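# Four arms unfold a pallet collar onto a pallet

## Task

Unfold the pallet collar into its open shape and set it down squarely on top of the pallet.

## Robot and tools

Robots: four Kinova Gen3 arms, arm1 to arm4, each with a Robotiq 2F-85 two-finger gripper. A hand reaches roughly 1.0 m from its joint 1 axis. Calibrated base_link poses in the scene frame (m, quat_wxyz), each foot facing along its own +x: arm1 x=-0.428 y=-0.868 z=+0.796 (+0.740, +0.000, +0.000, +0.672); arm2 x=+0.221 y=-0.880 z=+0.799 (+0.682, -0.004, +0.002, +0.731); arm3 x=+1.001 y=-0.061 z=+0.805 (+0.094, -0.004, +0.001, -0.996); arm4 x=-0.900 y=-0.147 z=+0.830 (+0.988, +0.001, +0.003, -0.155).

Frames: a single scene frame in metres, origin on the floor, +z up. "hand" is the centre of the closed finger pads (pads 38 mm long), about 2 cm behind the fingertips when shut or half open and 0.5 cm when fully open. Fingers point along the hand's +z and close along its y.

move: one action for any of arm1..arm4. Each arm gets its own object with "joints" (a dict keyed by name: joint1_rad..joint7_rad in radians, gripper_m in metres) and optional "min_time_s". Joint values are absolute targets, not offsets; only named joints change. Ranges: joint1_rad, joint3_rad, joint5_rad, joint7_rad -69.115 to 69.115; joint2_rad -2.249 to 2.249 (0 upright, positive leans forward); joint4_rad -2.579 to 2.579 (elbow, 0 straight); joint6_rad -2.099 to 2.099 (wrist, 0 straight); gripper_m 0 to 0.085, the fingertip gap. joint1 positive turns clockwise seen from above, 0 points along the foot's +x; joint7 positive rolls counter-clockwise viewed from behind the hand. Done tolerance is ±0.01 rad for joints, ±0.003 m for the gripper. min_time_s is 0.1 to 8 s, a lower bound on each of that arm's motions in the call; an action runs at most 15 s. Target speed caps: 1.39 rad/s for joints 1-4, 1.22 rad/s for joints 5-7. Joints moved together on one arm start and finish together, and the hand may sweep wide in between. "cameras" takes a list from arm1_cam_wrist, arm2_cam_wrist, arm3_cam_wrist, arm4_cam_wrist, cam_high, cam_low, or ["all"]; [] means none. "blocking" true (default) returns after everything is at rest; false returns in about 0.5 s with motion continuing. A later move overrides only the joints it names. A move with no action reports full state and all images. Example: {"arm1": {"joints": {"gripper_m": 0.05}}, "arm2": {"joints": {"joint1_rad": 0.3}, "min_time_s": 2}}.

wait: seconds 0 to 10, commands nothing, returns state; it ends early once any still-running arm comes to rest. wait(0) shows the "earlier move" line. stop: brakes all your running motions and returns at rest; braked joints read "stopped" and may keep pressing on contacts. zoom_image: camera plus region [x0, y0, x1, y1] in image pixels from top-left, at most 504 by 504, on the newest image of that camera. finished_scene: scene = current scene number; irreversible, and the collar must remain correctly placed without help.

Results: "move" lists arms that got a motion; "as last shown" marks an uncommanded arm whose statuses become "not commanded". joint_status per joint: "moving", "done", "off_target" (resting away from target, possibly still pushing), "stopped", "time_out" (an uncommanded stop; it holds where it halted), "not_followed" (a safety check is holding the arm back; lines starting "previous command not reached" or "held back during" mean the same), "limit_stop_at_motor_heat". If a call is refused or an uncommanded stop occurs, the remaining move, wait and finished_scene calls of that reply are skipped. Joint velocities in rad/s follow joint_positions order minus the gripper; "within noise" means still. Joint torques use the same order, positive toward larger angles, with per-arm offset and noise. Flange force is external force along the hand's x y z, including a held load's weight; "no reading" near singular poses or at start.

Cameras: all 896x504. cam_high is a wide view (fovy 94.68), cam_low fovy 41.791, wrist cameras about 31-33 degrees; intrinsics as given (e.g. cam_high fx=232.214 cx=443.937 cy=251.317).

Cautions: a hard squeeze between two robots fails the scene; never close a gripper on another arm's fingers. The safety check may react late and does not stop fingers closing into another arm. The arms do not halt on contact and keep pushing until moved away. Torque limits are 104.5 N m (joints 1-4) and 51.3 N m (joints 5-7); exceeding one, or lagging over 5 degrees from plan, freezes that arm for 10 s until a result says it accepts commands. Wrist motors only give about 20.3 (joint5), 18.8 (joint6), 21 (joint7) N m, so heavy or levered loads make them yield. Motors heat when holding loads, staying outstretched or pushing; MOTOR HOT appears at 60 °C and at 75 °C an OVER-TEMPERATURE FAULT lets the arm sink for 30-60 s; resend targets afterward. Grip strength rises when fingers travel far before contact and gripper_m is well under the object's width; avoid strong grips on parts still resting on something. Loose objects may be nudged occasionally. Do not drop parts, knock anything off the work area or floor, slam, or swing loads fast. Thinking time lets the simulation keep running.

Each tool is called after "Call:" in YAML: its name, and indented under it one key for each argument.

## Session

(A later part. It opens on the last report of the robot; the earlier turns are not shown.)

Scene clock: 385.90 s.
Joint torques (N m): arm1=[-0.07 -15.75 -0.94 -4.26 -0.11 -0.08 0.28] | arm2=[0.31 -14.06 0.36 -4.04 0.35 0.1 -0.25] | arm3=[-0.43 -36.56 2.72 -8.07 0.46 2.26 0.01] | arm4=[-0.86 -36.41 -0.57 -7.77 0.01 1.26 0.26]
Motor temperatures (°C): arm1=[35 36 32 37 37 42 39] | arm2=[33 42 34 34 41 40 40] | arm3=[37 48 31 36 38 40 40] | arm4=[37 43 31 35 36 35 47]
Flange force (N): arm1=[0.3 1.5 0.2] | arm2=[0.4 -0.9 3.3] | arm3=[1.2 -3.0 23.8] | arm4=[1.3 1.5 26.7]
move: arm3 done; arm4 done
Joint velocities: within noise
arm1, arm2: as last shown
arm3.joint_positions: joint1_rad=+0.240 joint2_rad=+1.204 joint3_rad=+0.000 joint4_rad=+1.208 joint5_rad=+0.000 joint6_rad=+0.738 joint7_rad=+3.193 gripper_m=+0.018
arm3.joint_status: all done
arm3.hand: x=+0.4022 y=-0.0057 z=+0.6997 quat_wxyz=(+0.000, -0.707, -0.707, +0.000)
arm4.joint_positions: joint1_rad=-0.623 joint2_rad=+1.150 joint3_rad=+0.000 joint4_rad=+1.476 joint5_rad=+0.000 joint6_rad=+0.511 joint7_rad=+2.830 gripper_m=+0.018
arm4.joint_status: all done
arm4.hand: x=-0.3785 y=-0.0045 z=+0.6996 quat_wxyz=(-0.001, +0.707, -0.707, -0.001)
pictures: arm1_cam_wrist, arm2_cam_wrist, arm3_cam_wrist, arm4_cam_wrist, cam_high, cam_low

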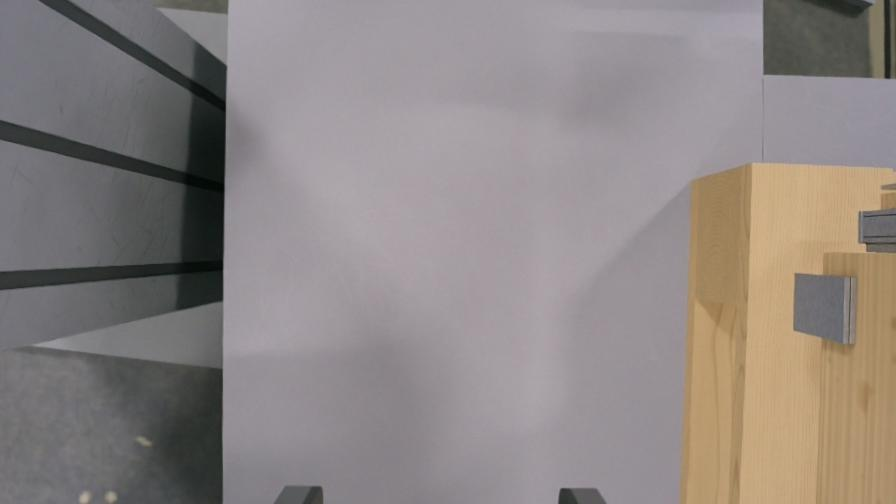

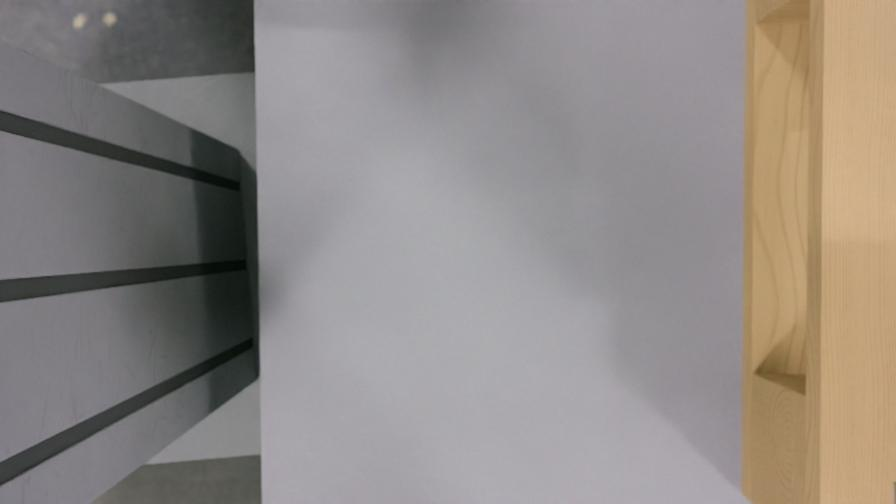

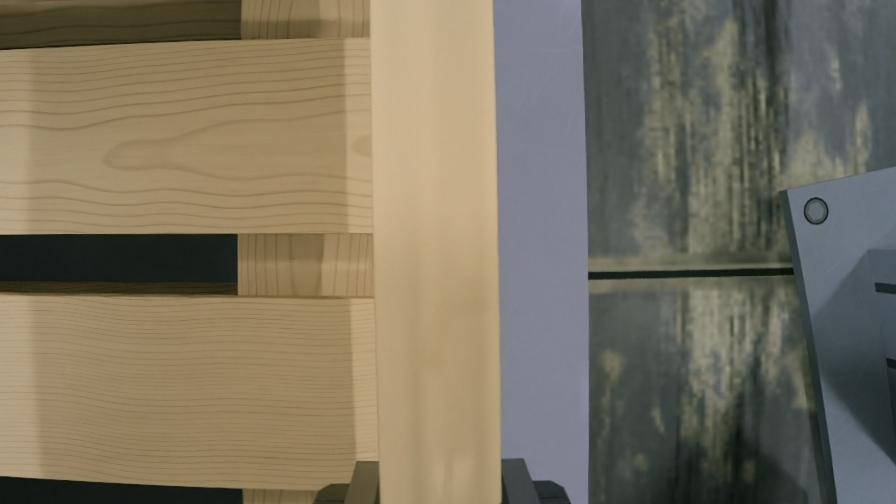

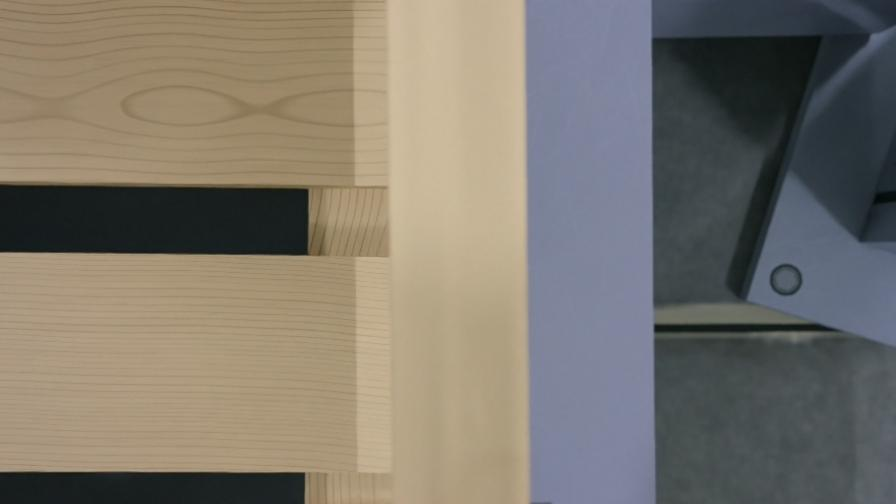

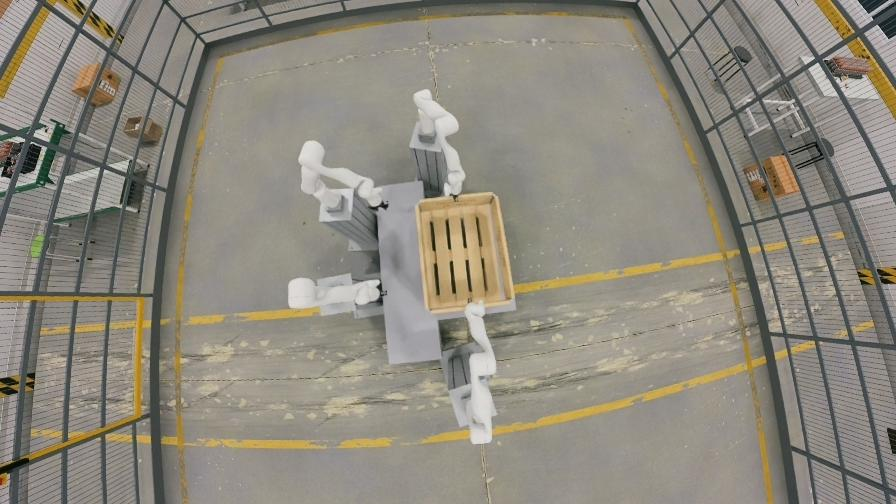

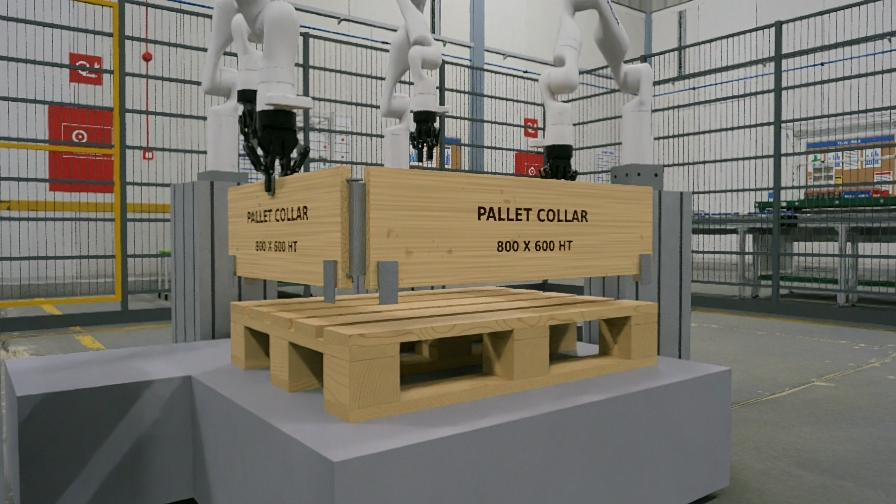

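Call:
move:
  arm1: {"joints": {"joint1_rad": -0.1827, "joint2_rad": 0.7884, "joint4_rad": 1.7847, "joint6_rad": 0.5685, "joint7_rad": -0.0866}, "min_time_s": 3}
  arm2: {"joints": {"joint1_rad": 0.4554, "joint2_rad": 0.8713, "joint4_rad": 1.5665, "joint6_rad": 0.6971, "joint7_rad": -2.7557}, "min_time_s": 3}
  arm3: {"joints": {"joint1_rad": 0.2148, "joint2_rad": 1.2693, "joint4_rad": 1.1862, "joint6_rad": 0.6944, "joint7_rad": 3.1679}, "min_time_s": 2.5}
  arm4: {"joints": {"joint1_rad": -0.5965, "joint2_rad": 1.2188, "joint4_rad": 1.4597, "joint6_rad": 0.4585, "joint7_rad": 2.8565}, "min_time_s": 2.5}
  cameras: ["arm1_cam_wrist", "arm2_cam_wrist", "arm3_cam_wrist", "arm4_cam_wrist", "cam_low", "cam_high"]

Call:
zoom_image:
  camera: "cam_low"
  region: [200, 230, 440, 400]

Call:
zoom_image:
  camera: "cam_low"
  region: [560, 220, 700, 360]

Scene clock: 398.03 s.
Joint torques (N m): arm1=[-0.06 -19.43 -0.84 -4.59 -0.11 -0.18 0.27] | arm2=[0.32 -22.39 0.63 -6.41 0.43 0.02 -0.29] | arm3=[-1.14 -36.82 2.63 -7.9 1.2 2 0.81] | arm4=[0.13 -36.56 -0.01 -7.4 -0.69 1.01 -0.57]
Motor temperatures (°C): arm1=[35 36 32 37 37 42 39] | arm2=[33 42 34 34 41 40 40] | arm3=[37 48 31 36 38 40 40] | arm4=[37 43 31 35 36 35 47]
Flange force (N): arm1=[0.8 1.7 0.3] | arm2=[-0.3 0.7 2.8] | arm3=[0.9 -2.3 23.6] | arm4=[1.2 2.5 26.1]
move: arm1 done; arm2 done; arm3 done; arm4 done
Joint velocities: within noise
arm1.joint_positions: joint1_rad=-0.183 joint2_rad=+0.788 joint3_rad=+0.000 joint4_rad=+1.785 joint5_rad=+0.000 joint6_rad=+0.568 joint7_rad=-0.087 gripper_m=+0.045
arm1.joint_status: all done
arm1.hand: x=-0.4437 y=-0.3996 z=+0.8008 quat_wxyz=(+0.000, +0.000, -1.000, +0.000)
arm2.joint_positions: joint1_rad=+0.455 joint2_rad=+0.871 joint3_rad=+0.000 joint4_rad=+1.567 joint5_rad=+0.000 joint6_rad=+0.697 joint7_rad=-2.756 gripper_m=+0.045
arm2.joint_status: all done
arm2.hand: x=+0.4431 y=-0.4006 z=+0.8010 quat_wxyz=(-0.001, -1.000, +0.000, -0.003)
arm3.joint_positions: joint1_rad=+0.215 joint2_rad=+1.269 joint3_rad=+0.000 joint4_rad=+1.186 joint5_rad=+0.000 joint6_rad=+0.694 joint7_rad=+3.168 gripper_m=+0.018
arm3.joint_status: all done
arm3.hand: x=+0.4021 y=-0.0206 z=+0.6647 quat_wxyz=(+0.000, -0.707, -0.707, +0.000)
arm4.joint_positions: joint1_rad=-0.596 joint2_rad=+1.219 joint3_rad=+0.000 joint4_rad=+1.460 joint5_rad=+0.000 joint6_rad=+0.459 joint7_rad=+2.856 gripper_m=+0.018
arm4.joint_status: all done
arm4.hand: x=-0.3785 y=-0.0194 z=+0.6649 quat_wxyz=(-0.001, +0.707, -0.707, -0.001)
pictures: arm1_cam_wrist, arm2_cam_wrist, arm3_cam_wrist, arm4_cam_wrist, cam_high, cam_low

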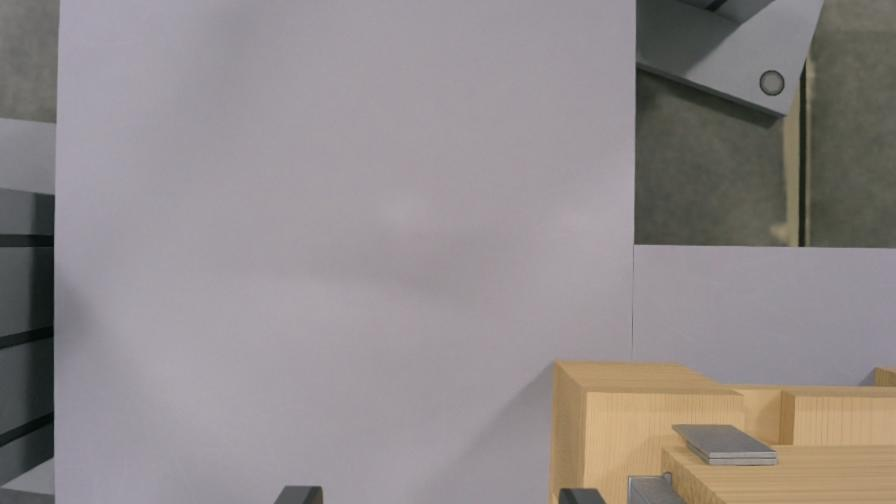

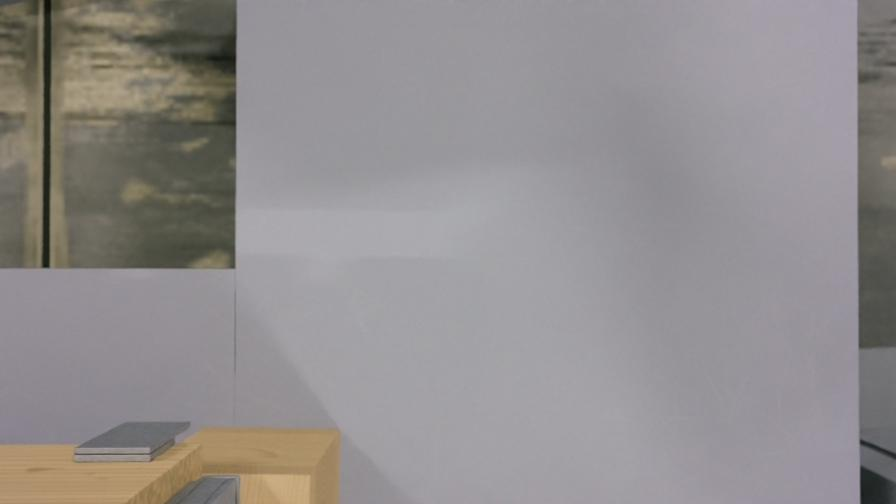

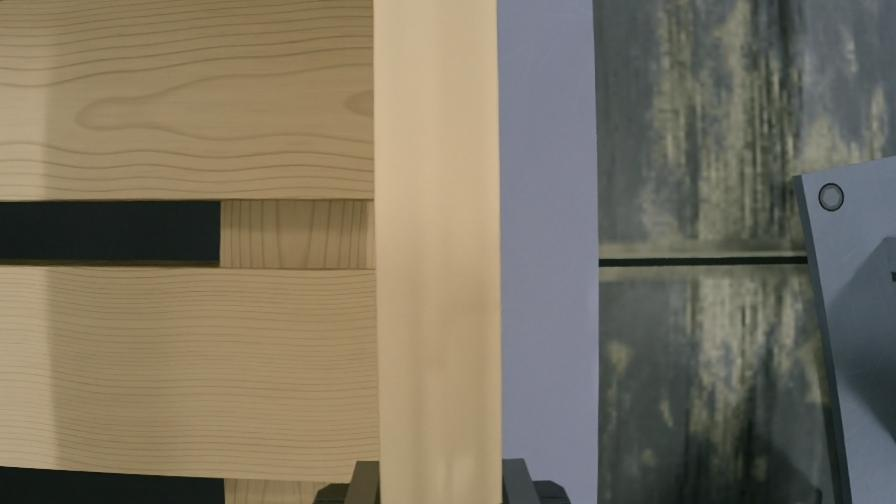

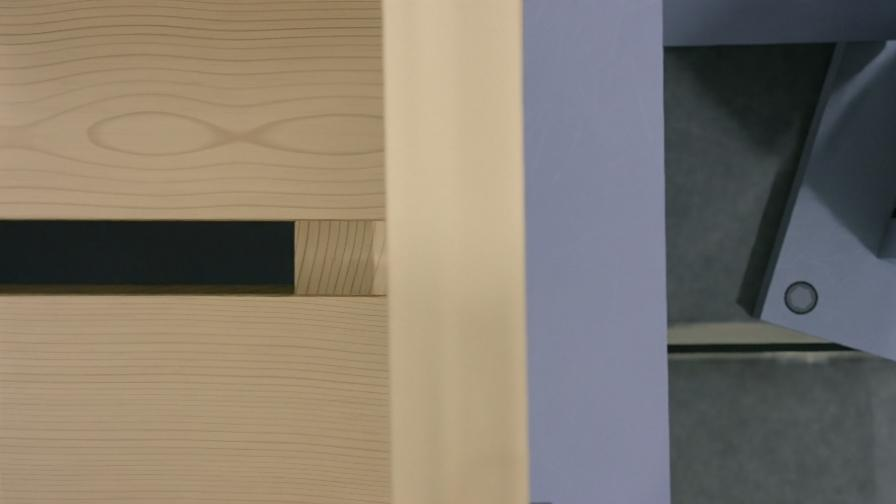

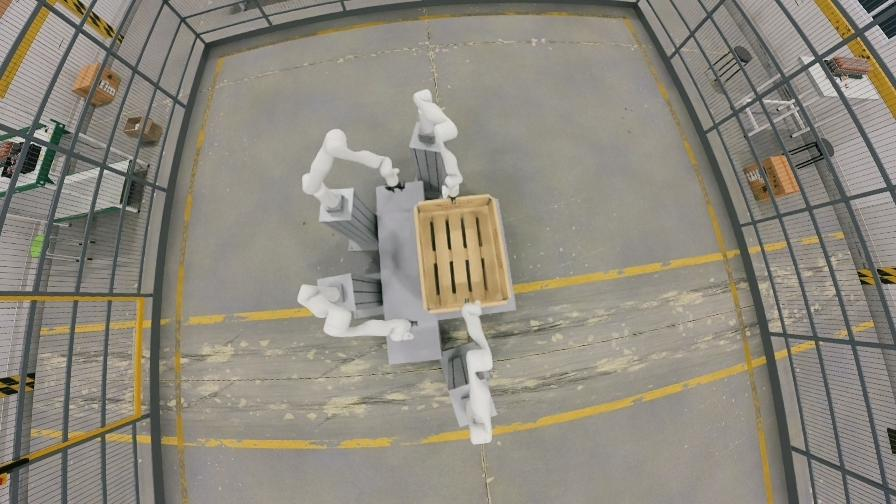

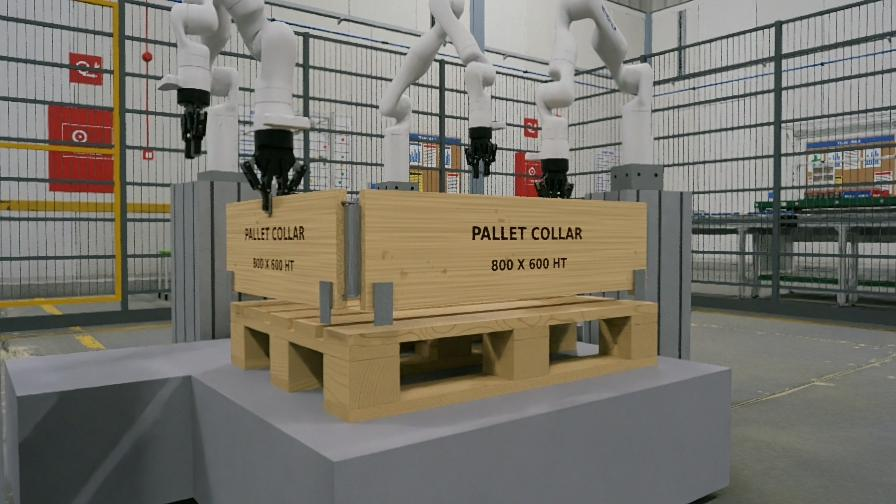

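Scaled by 2.100 from the camera's image (finer frame: 1280x720).

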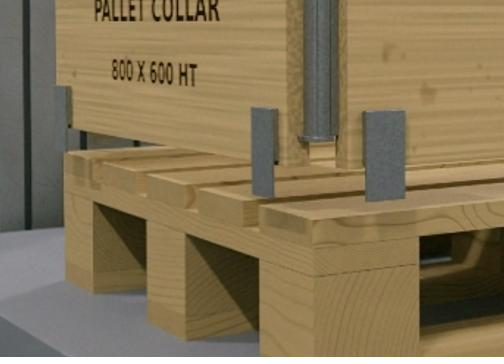

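Scaled by 3.600 from the camera's image (finer frame: 1280x720).

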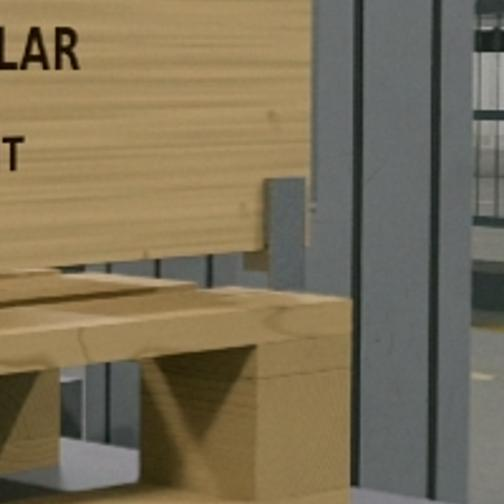

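Call:
zoom_image:
  camera: "arm2_cam_wrist"
  region: [40, 390, 360, 504]

Call:
zoom_image:
  camera: "arm1_cam_wrist"
  region: [540, 350, 820, 504]

Scaled by 1.575 from the camera's image (finer frame: 1280x720).

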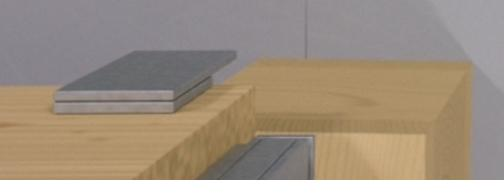

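Scaled by 1.800 from the camera's image (finer frame: 1280x720).

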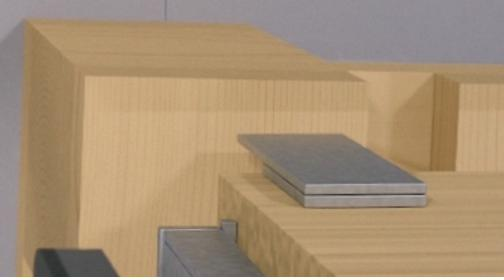

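Call:
move:
  arm1: {"joints": {"joint1_rad": -0.0461, "joint2_rad": 0.7915, "joint4_rad": 1.7766, "joint6_rad": 0.5735, "joint7_rad": 0.0501}, "min_time_s": 2}
  arm2: {"joints": {"joint1_rad": 0.3374, "joint2_rad": 0.836, "joint4_rad": 1.6581, "joint6_rad": 0.6402, "joint7_rad": -2.8737}, "min_time_s": 2}
  arm3: {"joints": {"joint1_rad": 0.2115, "joint2_rad": 1.307, "joint4_rad": 1.0763, "joint6_rad": 0.7666, "joint7_rad": 3.1645}, "min_time_s": 2.5}
  arm4: {"joints": {"joint1_rad": -0.6056, "joint2_rad": 1.1972, "joint4_rad": 1.545, "joint6_rad": 0.3948, "joint7_rad": 2.8474}, "min_time_s": 2.5}
  cameras: ["arm1_cam_wrist", "arm2_cam_wrist", "cam_low"]

Call:
zoom_image:
  camera: "arm1_cam_wrist"
  region: [540, 230, 840, 430]

Call:
zoom_image:
  camera: "arm2_cam_wrist"
  region: [40, 230, 340, 430]

Call:
zoom_image:
  camera: "cam_low"
  region: [210, 270, 430, 370]

Call:
zoom_image:
  camera: "cam_low"
  region: [580, 250, 700, 330]

Scene clock: 412.30 s.
Joint torques (N m): arm1=[-0.11 -19.42 -0.83 -4.62 -0.14 -0.13 0.24] | arm2=[0.3 -21.47 0.58 -5.95 0.41 0.08 -0.28] | arm3=[-0.68 -37.58 2.82 -8.49 0.85 2.23 0.37] | arm4=[-0.49 -35.56 -0.41 -6.36 -0.21 0.9 -0.04]
Motor temperatures (°C): arm1=[35 35 32 37 37 42 39] | arm2=[33 42 34 34 41 40 40] | arm3=[37 48 31 36 38 40 40] | arm4=[37 43 31 34 36 35 47]
Flange force (N): arm1=[0.4 1.5 0.3] | arm2=[-0.3 0.8 2.9] | arm3=[0.9 -2.5 23.3] | arm4=[1.2 1.7 26.6]
move: arm1 done; arm2 done; arm3 done; arm4 done
Joint velocities: within noise
arm1.joint_positions: joint1_rad=-0.046 joint2_rad=+0.792 joint3_rad=+0.000 joint4_rad=+1.777 joint5_rad=+0.000 joint6_rad=+0.573 joint7_rad=+0.050 gripper_m=+0.045
arm1.joint_status: all done
arm1.hand: x=-0.3797 y=-0.3996 z=+0.8007 quat_wxyz=(+0.000, +0.000, -1.000, +0.000)
arm2.joint_positions: joint1_rad=+0.337 joint2_rad=+0.836 joint3_rad=+0.000 joint4_rad=+1.658 joint5_rad=+0.000 joint6_rad=+0.640 joint7_rad=-2.874 gripper_m=+0.045
arm2.joint_status: all done
arm2.hand: x=+0.3790 y=-0.4003 z=+0.8009 quat_wxyz=(-0.001, -1.000, +0.000, -0.003)
arm3.joint_positions: joint1_rad=+0.211 joint2_rad=+1.307 joint3_rad=+0.000 joint4_rad=+1.076 joint5_rad=+0.000 joint6_rad=+0.767 joint7_rad=+3.165 gripper_m=+0.018
arm3.joint_status: all done
arm3.hand: x=+0.3805 y=-0.0221 z=+0.6646 quat_wxyz=(+0.000, -0.707, -0.707, +0.000)
arm4.joint_positions: joint1_rad=-0.606 joint2_rad=+1.197 joint3_rad=+0.000 joint4_rad=+1.545 joint5_rad=+0.000 joint6_rad=+0.395 joint7_rad=+2.847 gripper_m=+0.018
arm4.joint_status: all done
arm4.hand: x=-0.4001 y=-0.0209 z=+0.6652 quat_wxyz=(-0.001, +0.707, -0.707, -0.001)

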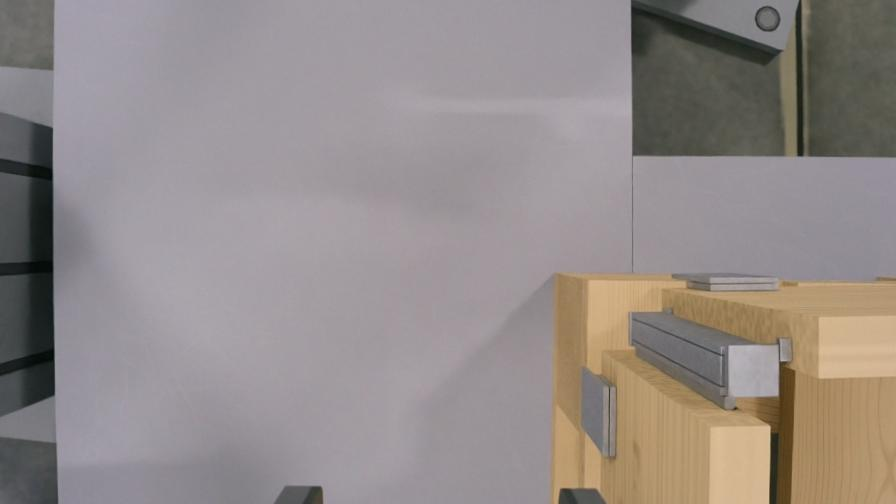

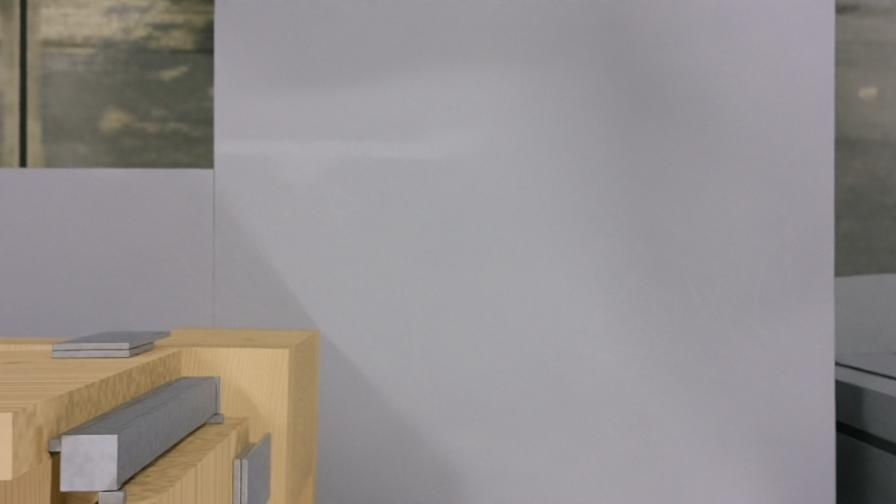

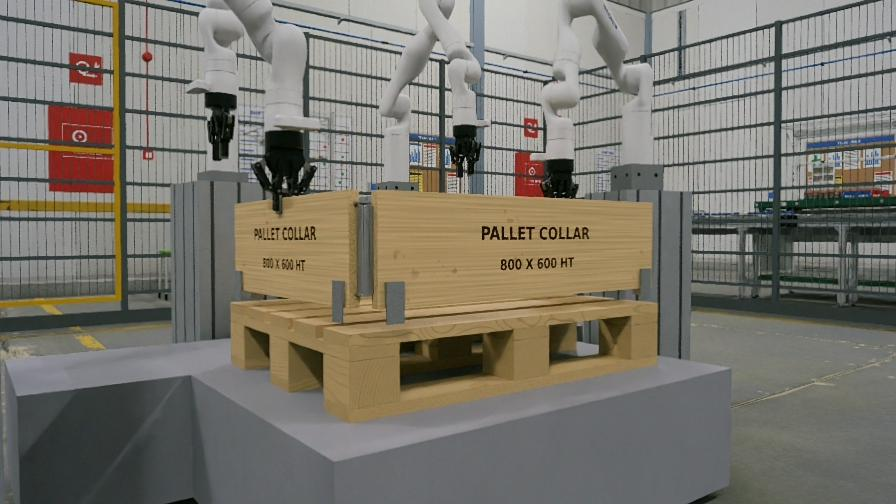

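Scaled by 1.680 from the camera's image (finer frame: 1280x720).

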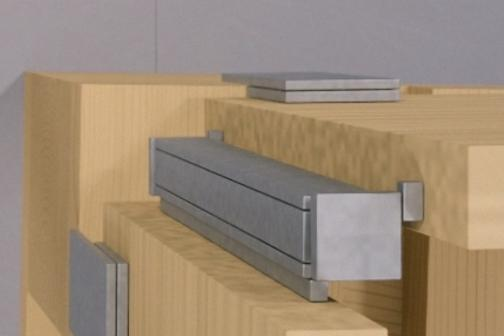

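Scaled by 1.680 from the camera's image (finer frame: 1280x720).

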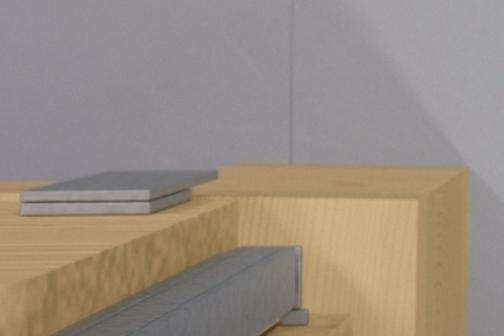

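Scaled by 2.291 from the camera's image (finer frame: 1280x720).

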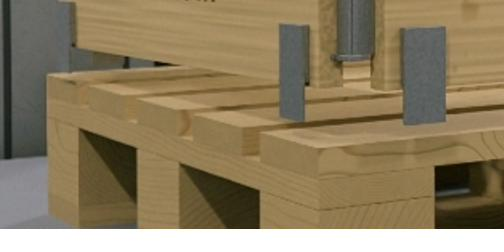

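Scaled by 4.200 from the camera's image (finer frame: 1280x720).

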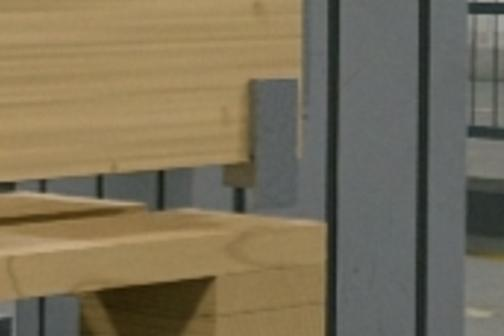

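Call:
move:
  arm3: {"joints": {"joint1_rad": 0.189, "joint2_rad": 1.3038, "joint4_rad": 1.0847, "joint6_rad": 0.7613, "joint7_rad": 3.1237}, "min_time_s": 2}
  arm4: {"joints": {"joint1_rad": -0.6031, "joint2_rad": 1.1981, "joint4_rad": 1.5415, "joint6_rad": 0.3974, "joint7_rad": 2.8316}, "min_time_s": 2}
  cameras: ["arm1_cam_wrist", "arm2_cam_wrist", "arm3_cam_wrist", "arm4_cam_wrist", "cam_low"]

Call:
zoom_image:
  camera: "arm1_cam_wrist"
  region: [540, 230, 840, 430]

Call:
zoom_image:
  camera: "arm2_cam_wrist"
  region: [40, 304, 340, 504]

Call:
zoom_image:
  camera: "cam_low"
  region: [210, 270, 430, 370]

Call:
zoom_image:
  camera: "cam_low"
  region: [580, 250, 700, 330]

Scene clock: 422.37 s.
Joint torques (N m): arm1=[-0.12 -19.37 -0.81 -4.61 -0.14 -0.14 0.27] | arm2=[0.33 -21.46 0.63 -5.97 0.42 0.08 -0.25] | arm3=[-0.95 -38.28 2.58 -9.23 0.82 1.73 0.43] | arm4=[-0.25 -36.12 -0.14 -7.21 -0.23 0.57 -0.1]
Motor temperatures (°C): arm1=[35 35 32 37 37 42 39] | arm2=[33 42 34 34 41 40 40] | arm3=[37 48 31 36 38 40 40] | arm4=[37 44 31 34 36 35 47]
Flange force (N): arm1=[0.4 1.5 0.1] | arm2=[-0.4 0.8 2.9] | arm3=[1.1 -1.4 23.6] | arm4=[1.3 3.4 26.5]
move: arm3 done; arm4 done
Joint velocities: within noise
arm1, arm2: as last shown
arm3.joint_positions: joint1_rad=+0.189 joint2_rad=+1.304 joint3_rad=+0.000 joint4_rad=+1.085 joint5_rad=+0.000 joint6_rad=+0.761 joint7_rad=+3.124 gripper_m=+0.018
arm3.joint_status: all done
arm3.hand: x=+0.3813 y=-0.0360 z=+0.6648 quat_wxyz=(+0.000, -0.713, -0.701, +0.000)
arm4.joint_positions: joint1_rad=-0.603 joint2_rad=+1.198 joint3_rad=+0.000 joint4_rad=+1.541 joint5_rad=+0.000 joint6_rad=+0.397 joint7_rad=+2.832 gripper_m=+0.018
arm4.joint_status: all done
arm4.hand: x=-0.3989 y=-0.0219 z=+0.6651 quat_wxyz=(-0.001, +0.701, -0.713, -0.001)

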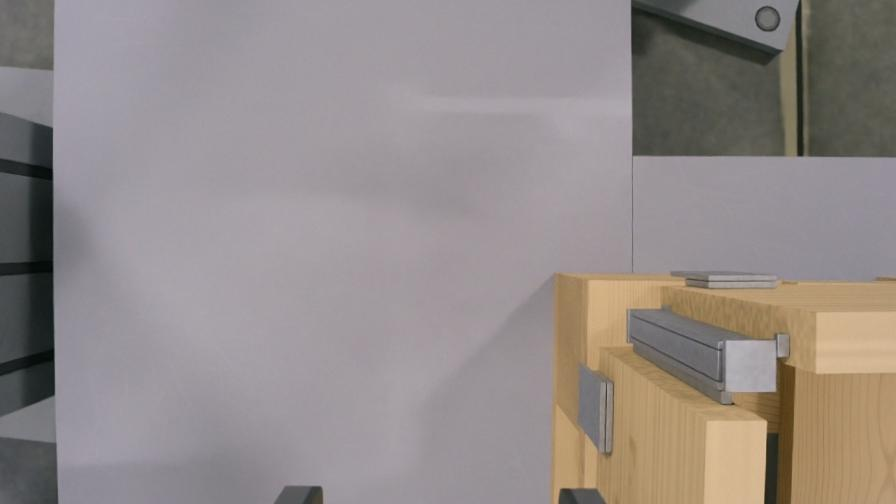

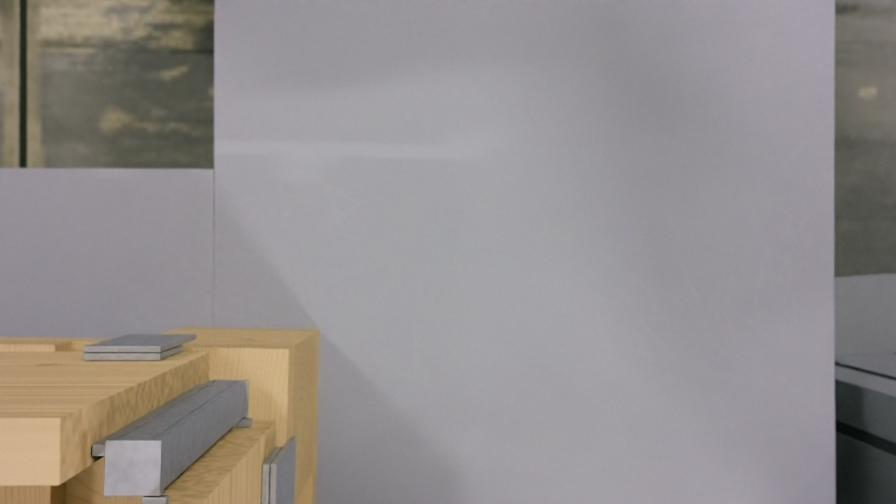

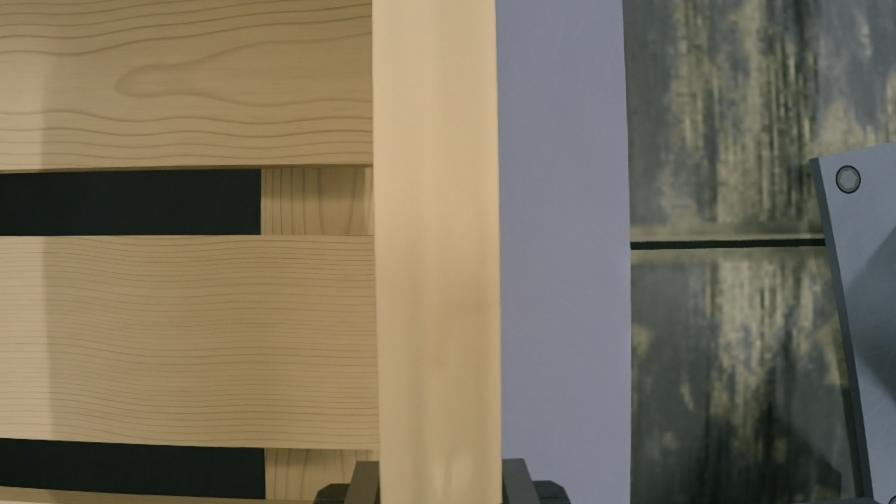

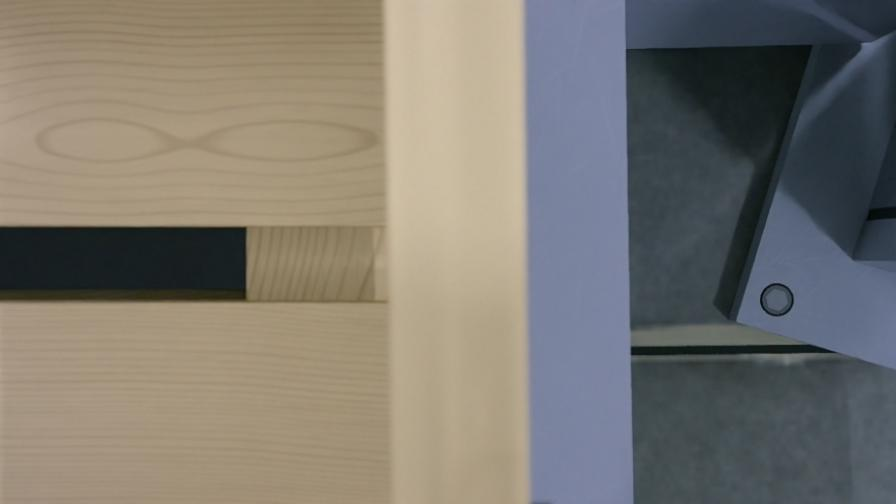

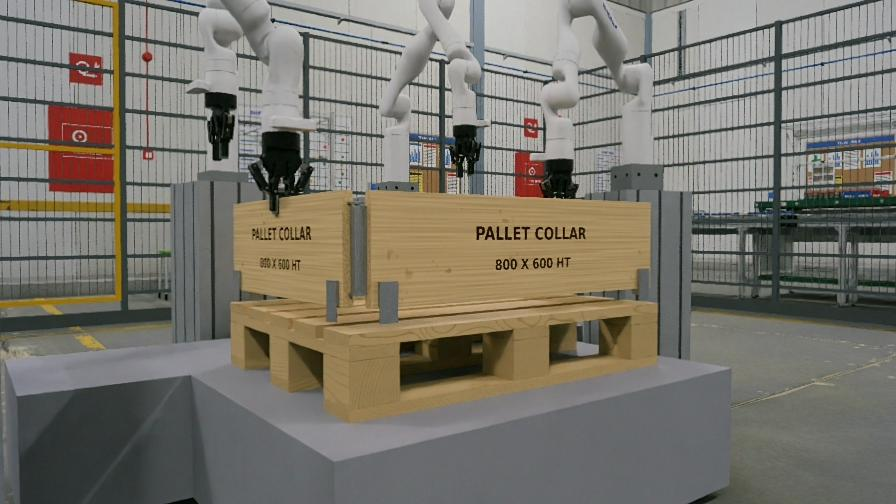

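Scaled by 1.680 from the camera's image (finer frame: 1280x720).

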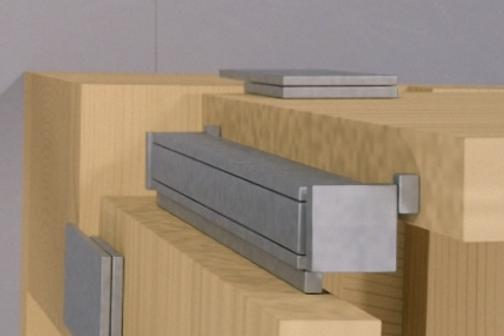

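Scaled by 1.680 from the camera's image (finer frame: 1280x720).

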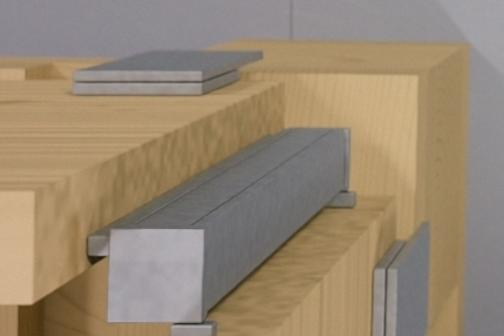

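Scaled by 2.291 from the camera's image (finer frame: 1280x720).

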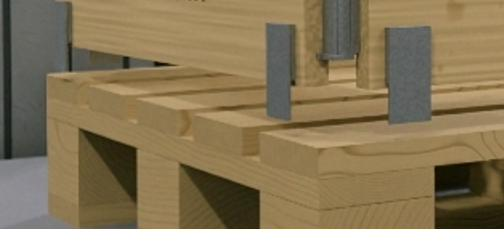

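Scaled by 4.200 from the camera's image (finer frame: 1280x720).

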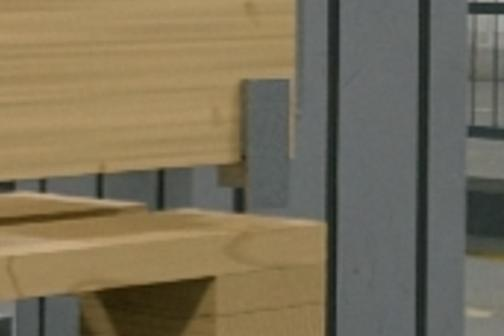

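Call:
move:
  arm3: {"joints": {"joint1_rad": 0.1874, "joint2_rad": 1.3012, "joint4_rad": 1.0924, "joint6_rad": 0.7562, "joint7_rad": 3.109}, "min_time_s": 2}
  arm4: {"joints": {"joint1_rad": -0.6041, "joint2_rad": 1.1999, "joint4_rad": 1.5347, "joint6_rad": 0.4024, "joint7_rad": 2.8175}, "min_time_s": 2}
  cameras: ["arm1_cam_wrist", "arm2_cam_wrist", "arm3_cam_wrist", "arm4_cam_wrist", "cam_low"]

Call:
zoom_image:
  camera: "arm1_cam_wrist"
  region: [540, 230, 840, 430]

Call:
zoom_image:
  camera: "arm2_cam_wrist"
  region: [40, 304, 340, 504]

Call:
zoom_image:
  camera: "cam_low"
  region: [300, 270, 430, 370]

Call:
zoom_image:
  camera: "cam_low"
  region: [580, 250, 700, 330]

Scene clock: 429.57 s.
Joint torques (N m): arm1=[-0.05 -19.44 -0.84 -4.59 -0.13 -0.14 0.2] | arm2=[0.3 -21.49 0.63 -5.92 0.39 0.1 -0.25] | arm3=[-0.78 -38.25 2.81 -9.52 0.82 1.63 0.36] | arm4=[0.11 -36.46 0.19 -7.64 -0.28 0.46 -0.22]
Motor temperatures (°C): arm1=[35 35 32 37 37 42 39] | arm2=[33 42 34 34 41 40 40] | arm3=[37 49 31 36 38 40 40] | arm4=[37 44 31 34 36 35 47]
Flange force (N): arm1=[0.4 1.7 0.3] | arm2=[-0.3 0.7 3.0] | arm3=[0.9 0.0 23.2] | arm4=[1.2 4.3 26.5]
move: arm3 done; arm4 done
Joint velocities: within noise
arm1, arm2: as last shown
arm3.joint_positions: joint1_rad=+0.187 joint2_rad=+1.301 joint3_rad=+0.000 joint4_rad=+1.092 joint5_rad=+0.000 joint6_rad=+0.756 joint7_rad=+3.109 gripper_m=+0.018
arm3.joint_status: all done
arm3.hand: x=+0.3827 y=-0.0370 z=+0.6648 quat_wxyz=(+0.000, -0.718, -0.696, +0.000)
arm4.joint_positions: joint1_rad=-0.604 joint2_rad=+1.200 joint3_rad=+0.000 joint4_rad=+1.535 joint5_rad=+0.000 joint6_rad=+0.402 joint7_rad=+2.817 gripper_m=+0.018
arm4.joint_status: all done
arm4.hand: x=-0.3974 y=-0.0209 z=+0.6650 quat_wxyz=(-0.001, +0.696, -0.718, -0.001)

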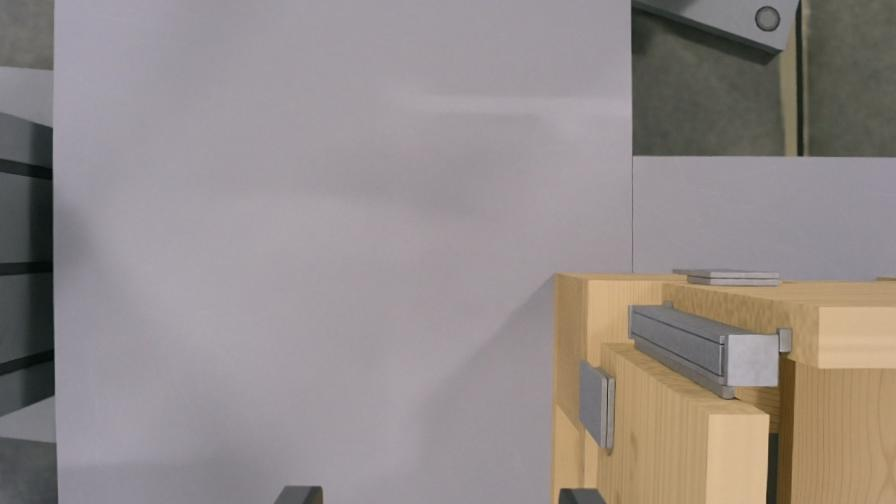

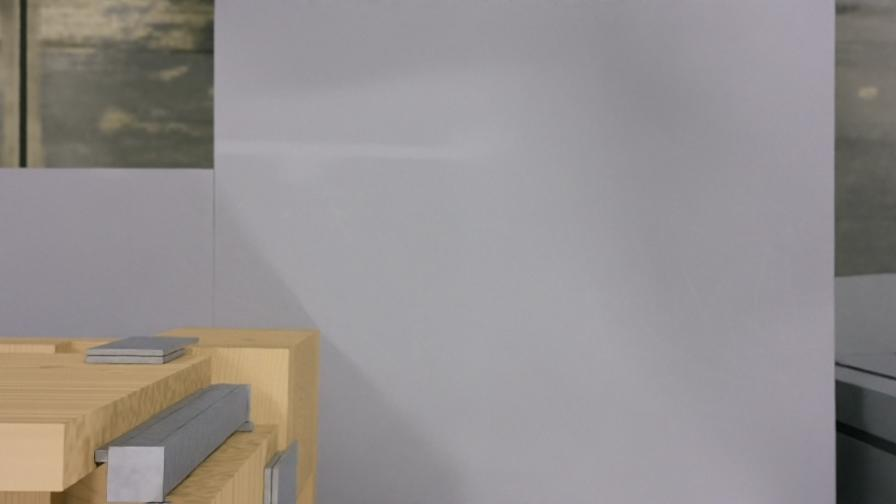

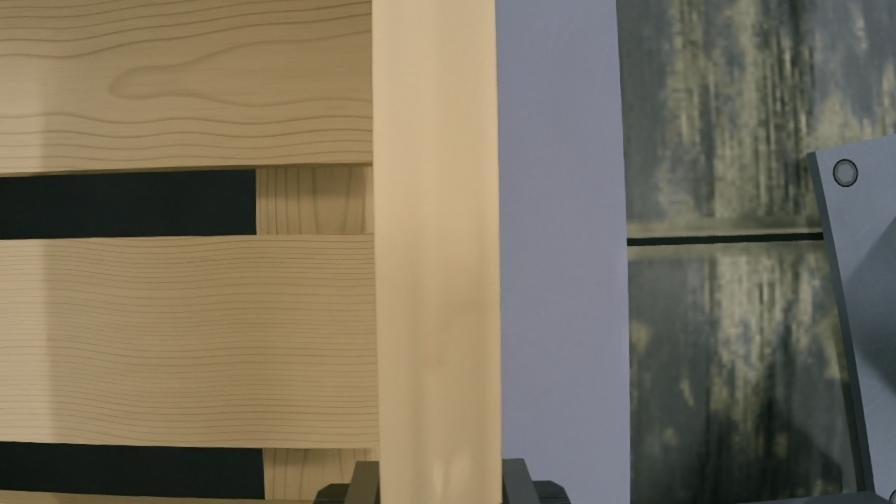

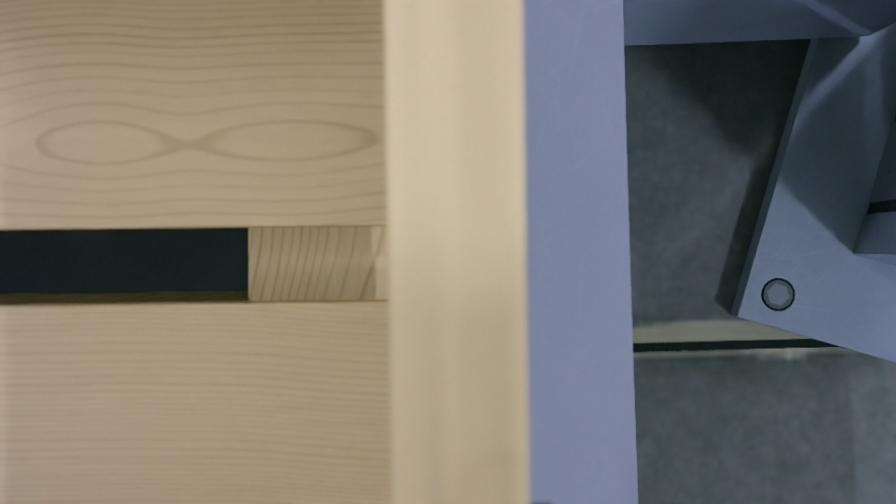

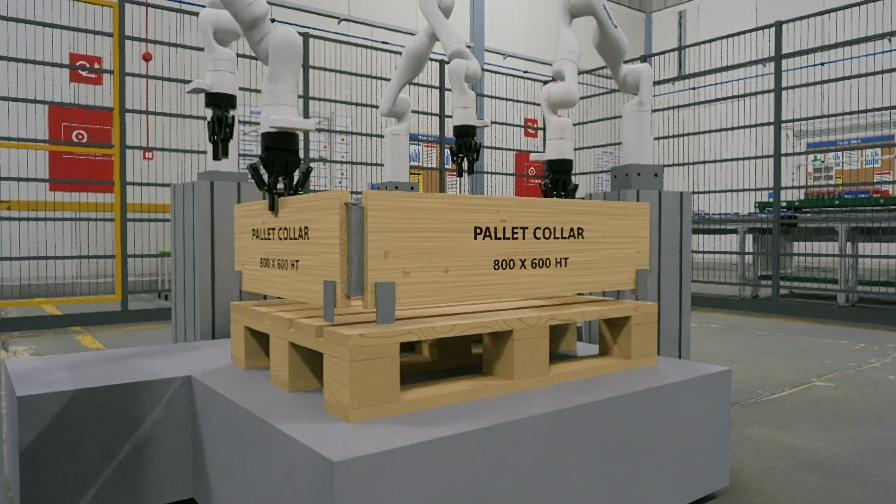

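Scaled by 1.680 from the camera's image (finer frame: 1280x720).

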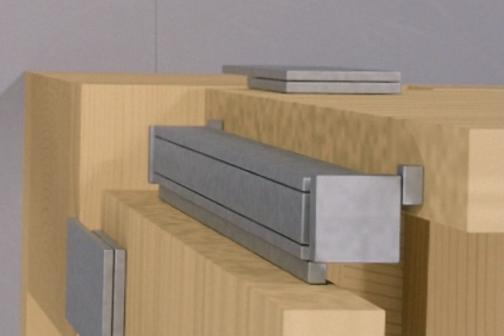

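Scaled by 1.680 from the camera's image (finer frame: 1280x720).

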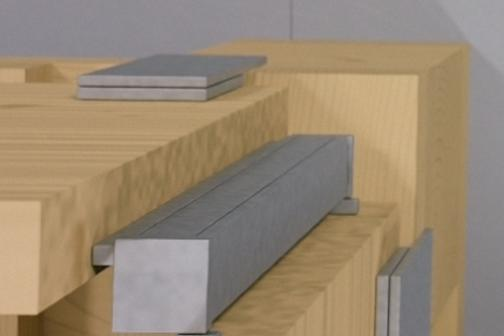

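Scaled by 3.877 from the camera's image (finer frame: 1280x720).

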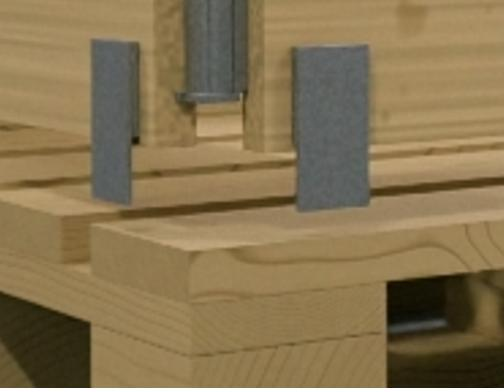

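Scaled by 4.200 from the camera's image (finer frame: 1280x720).

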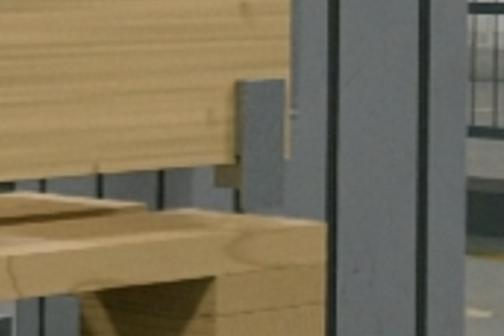

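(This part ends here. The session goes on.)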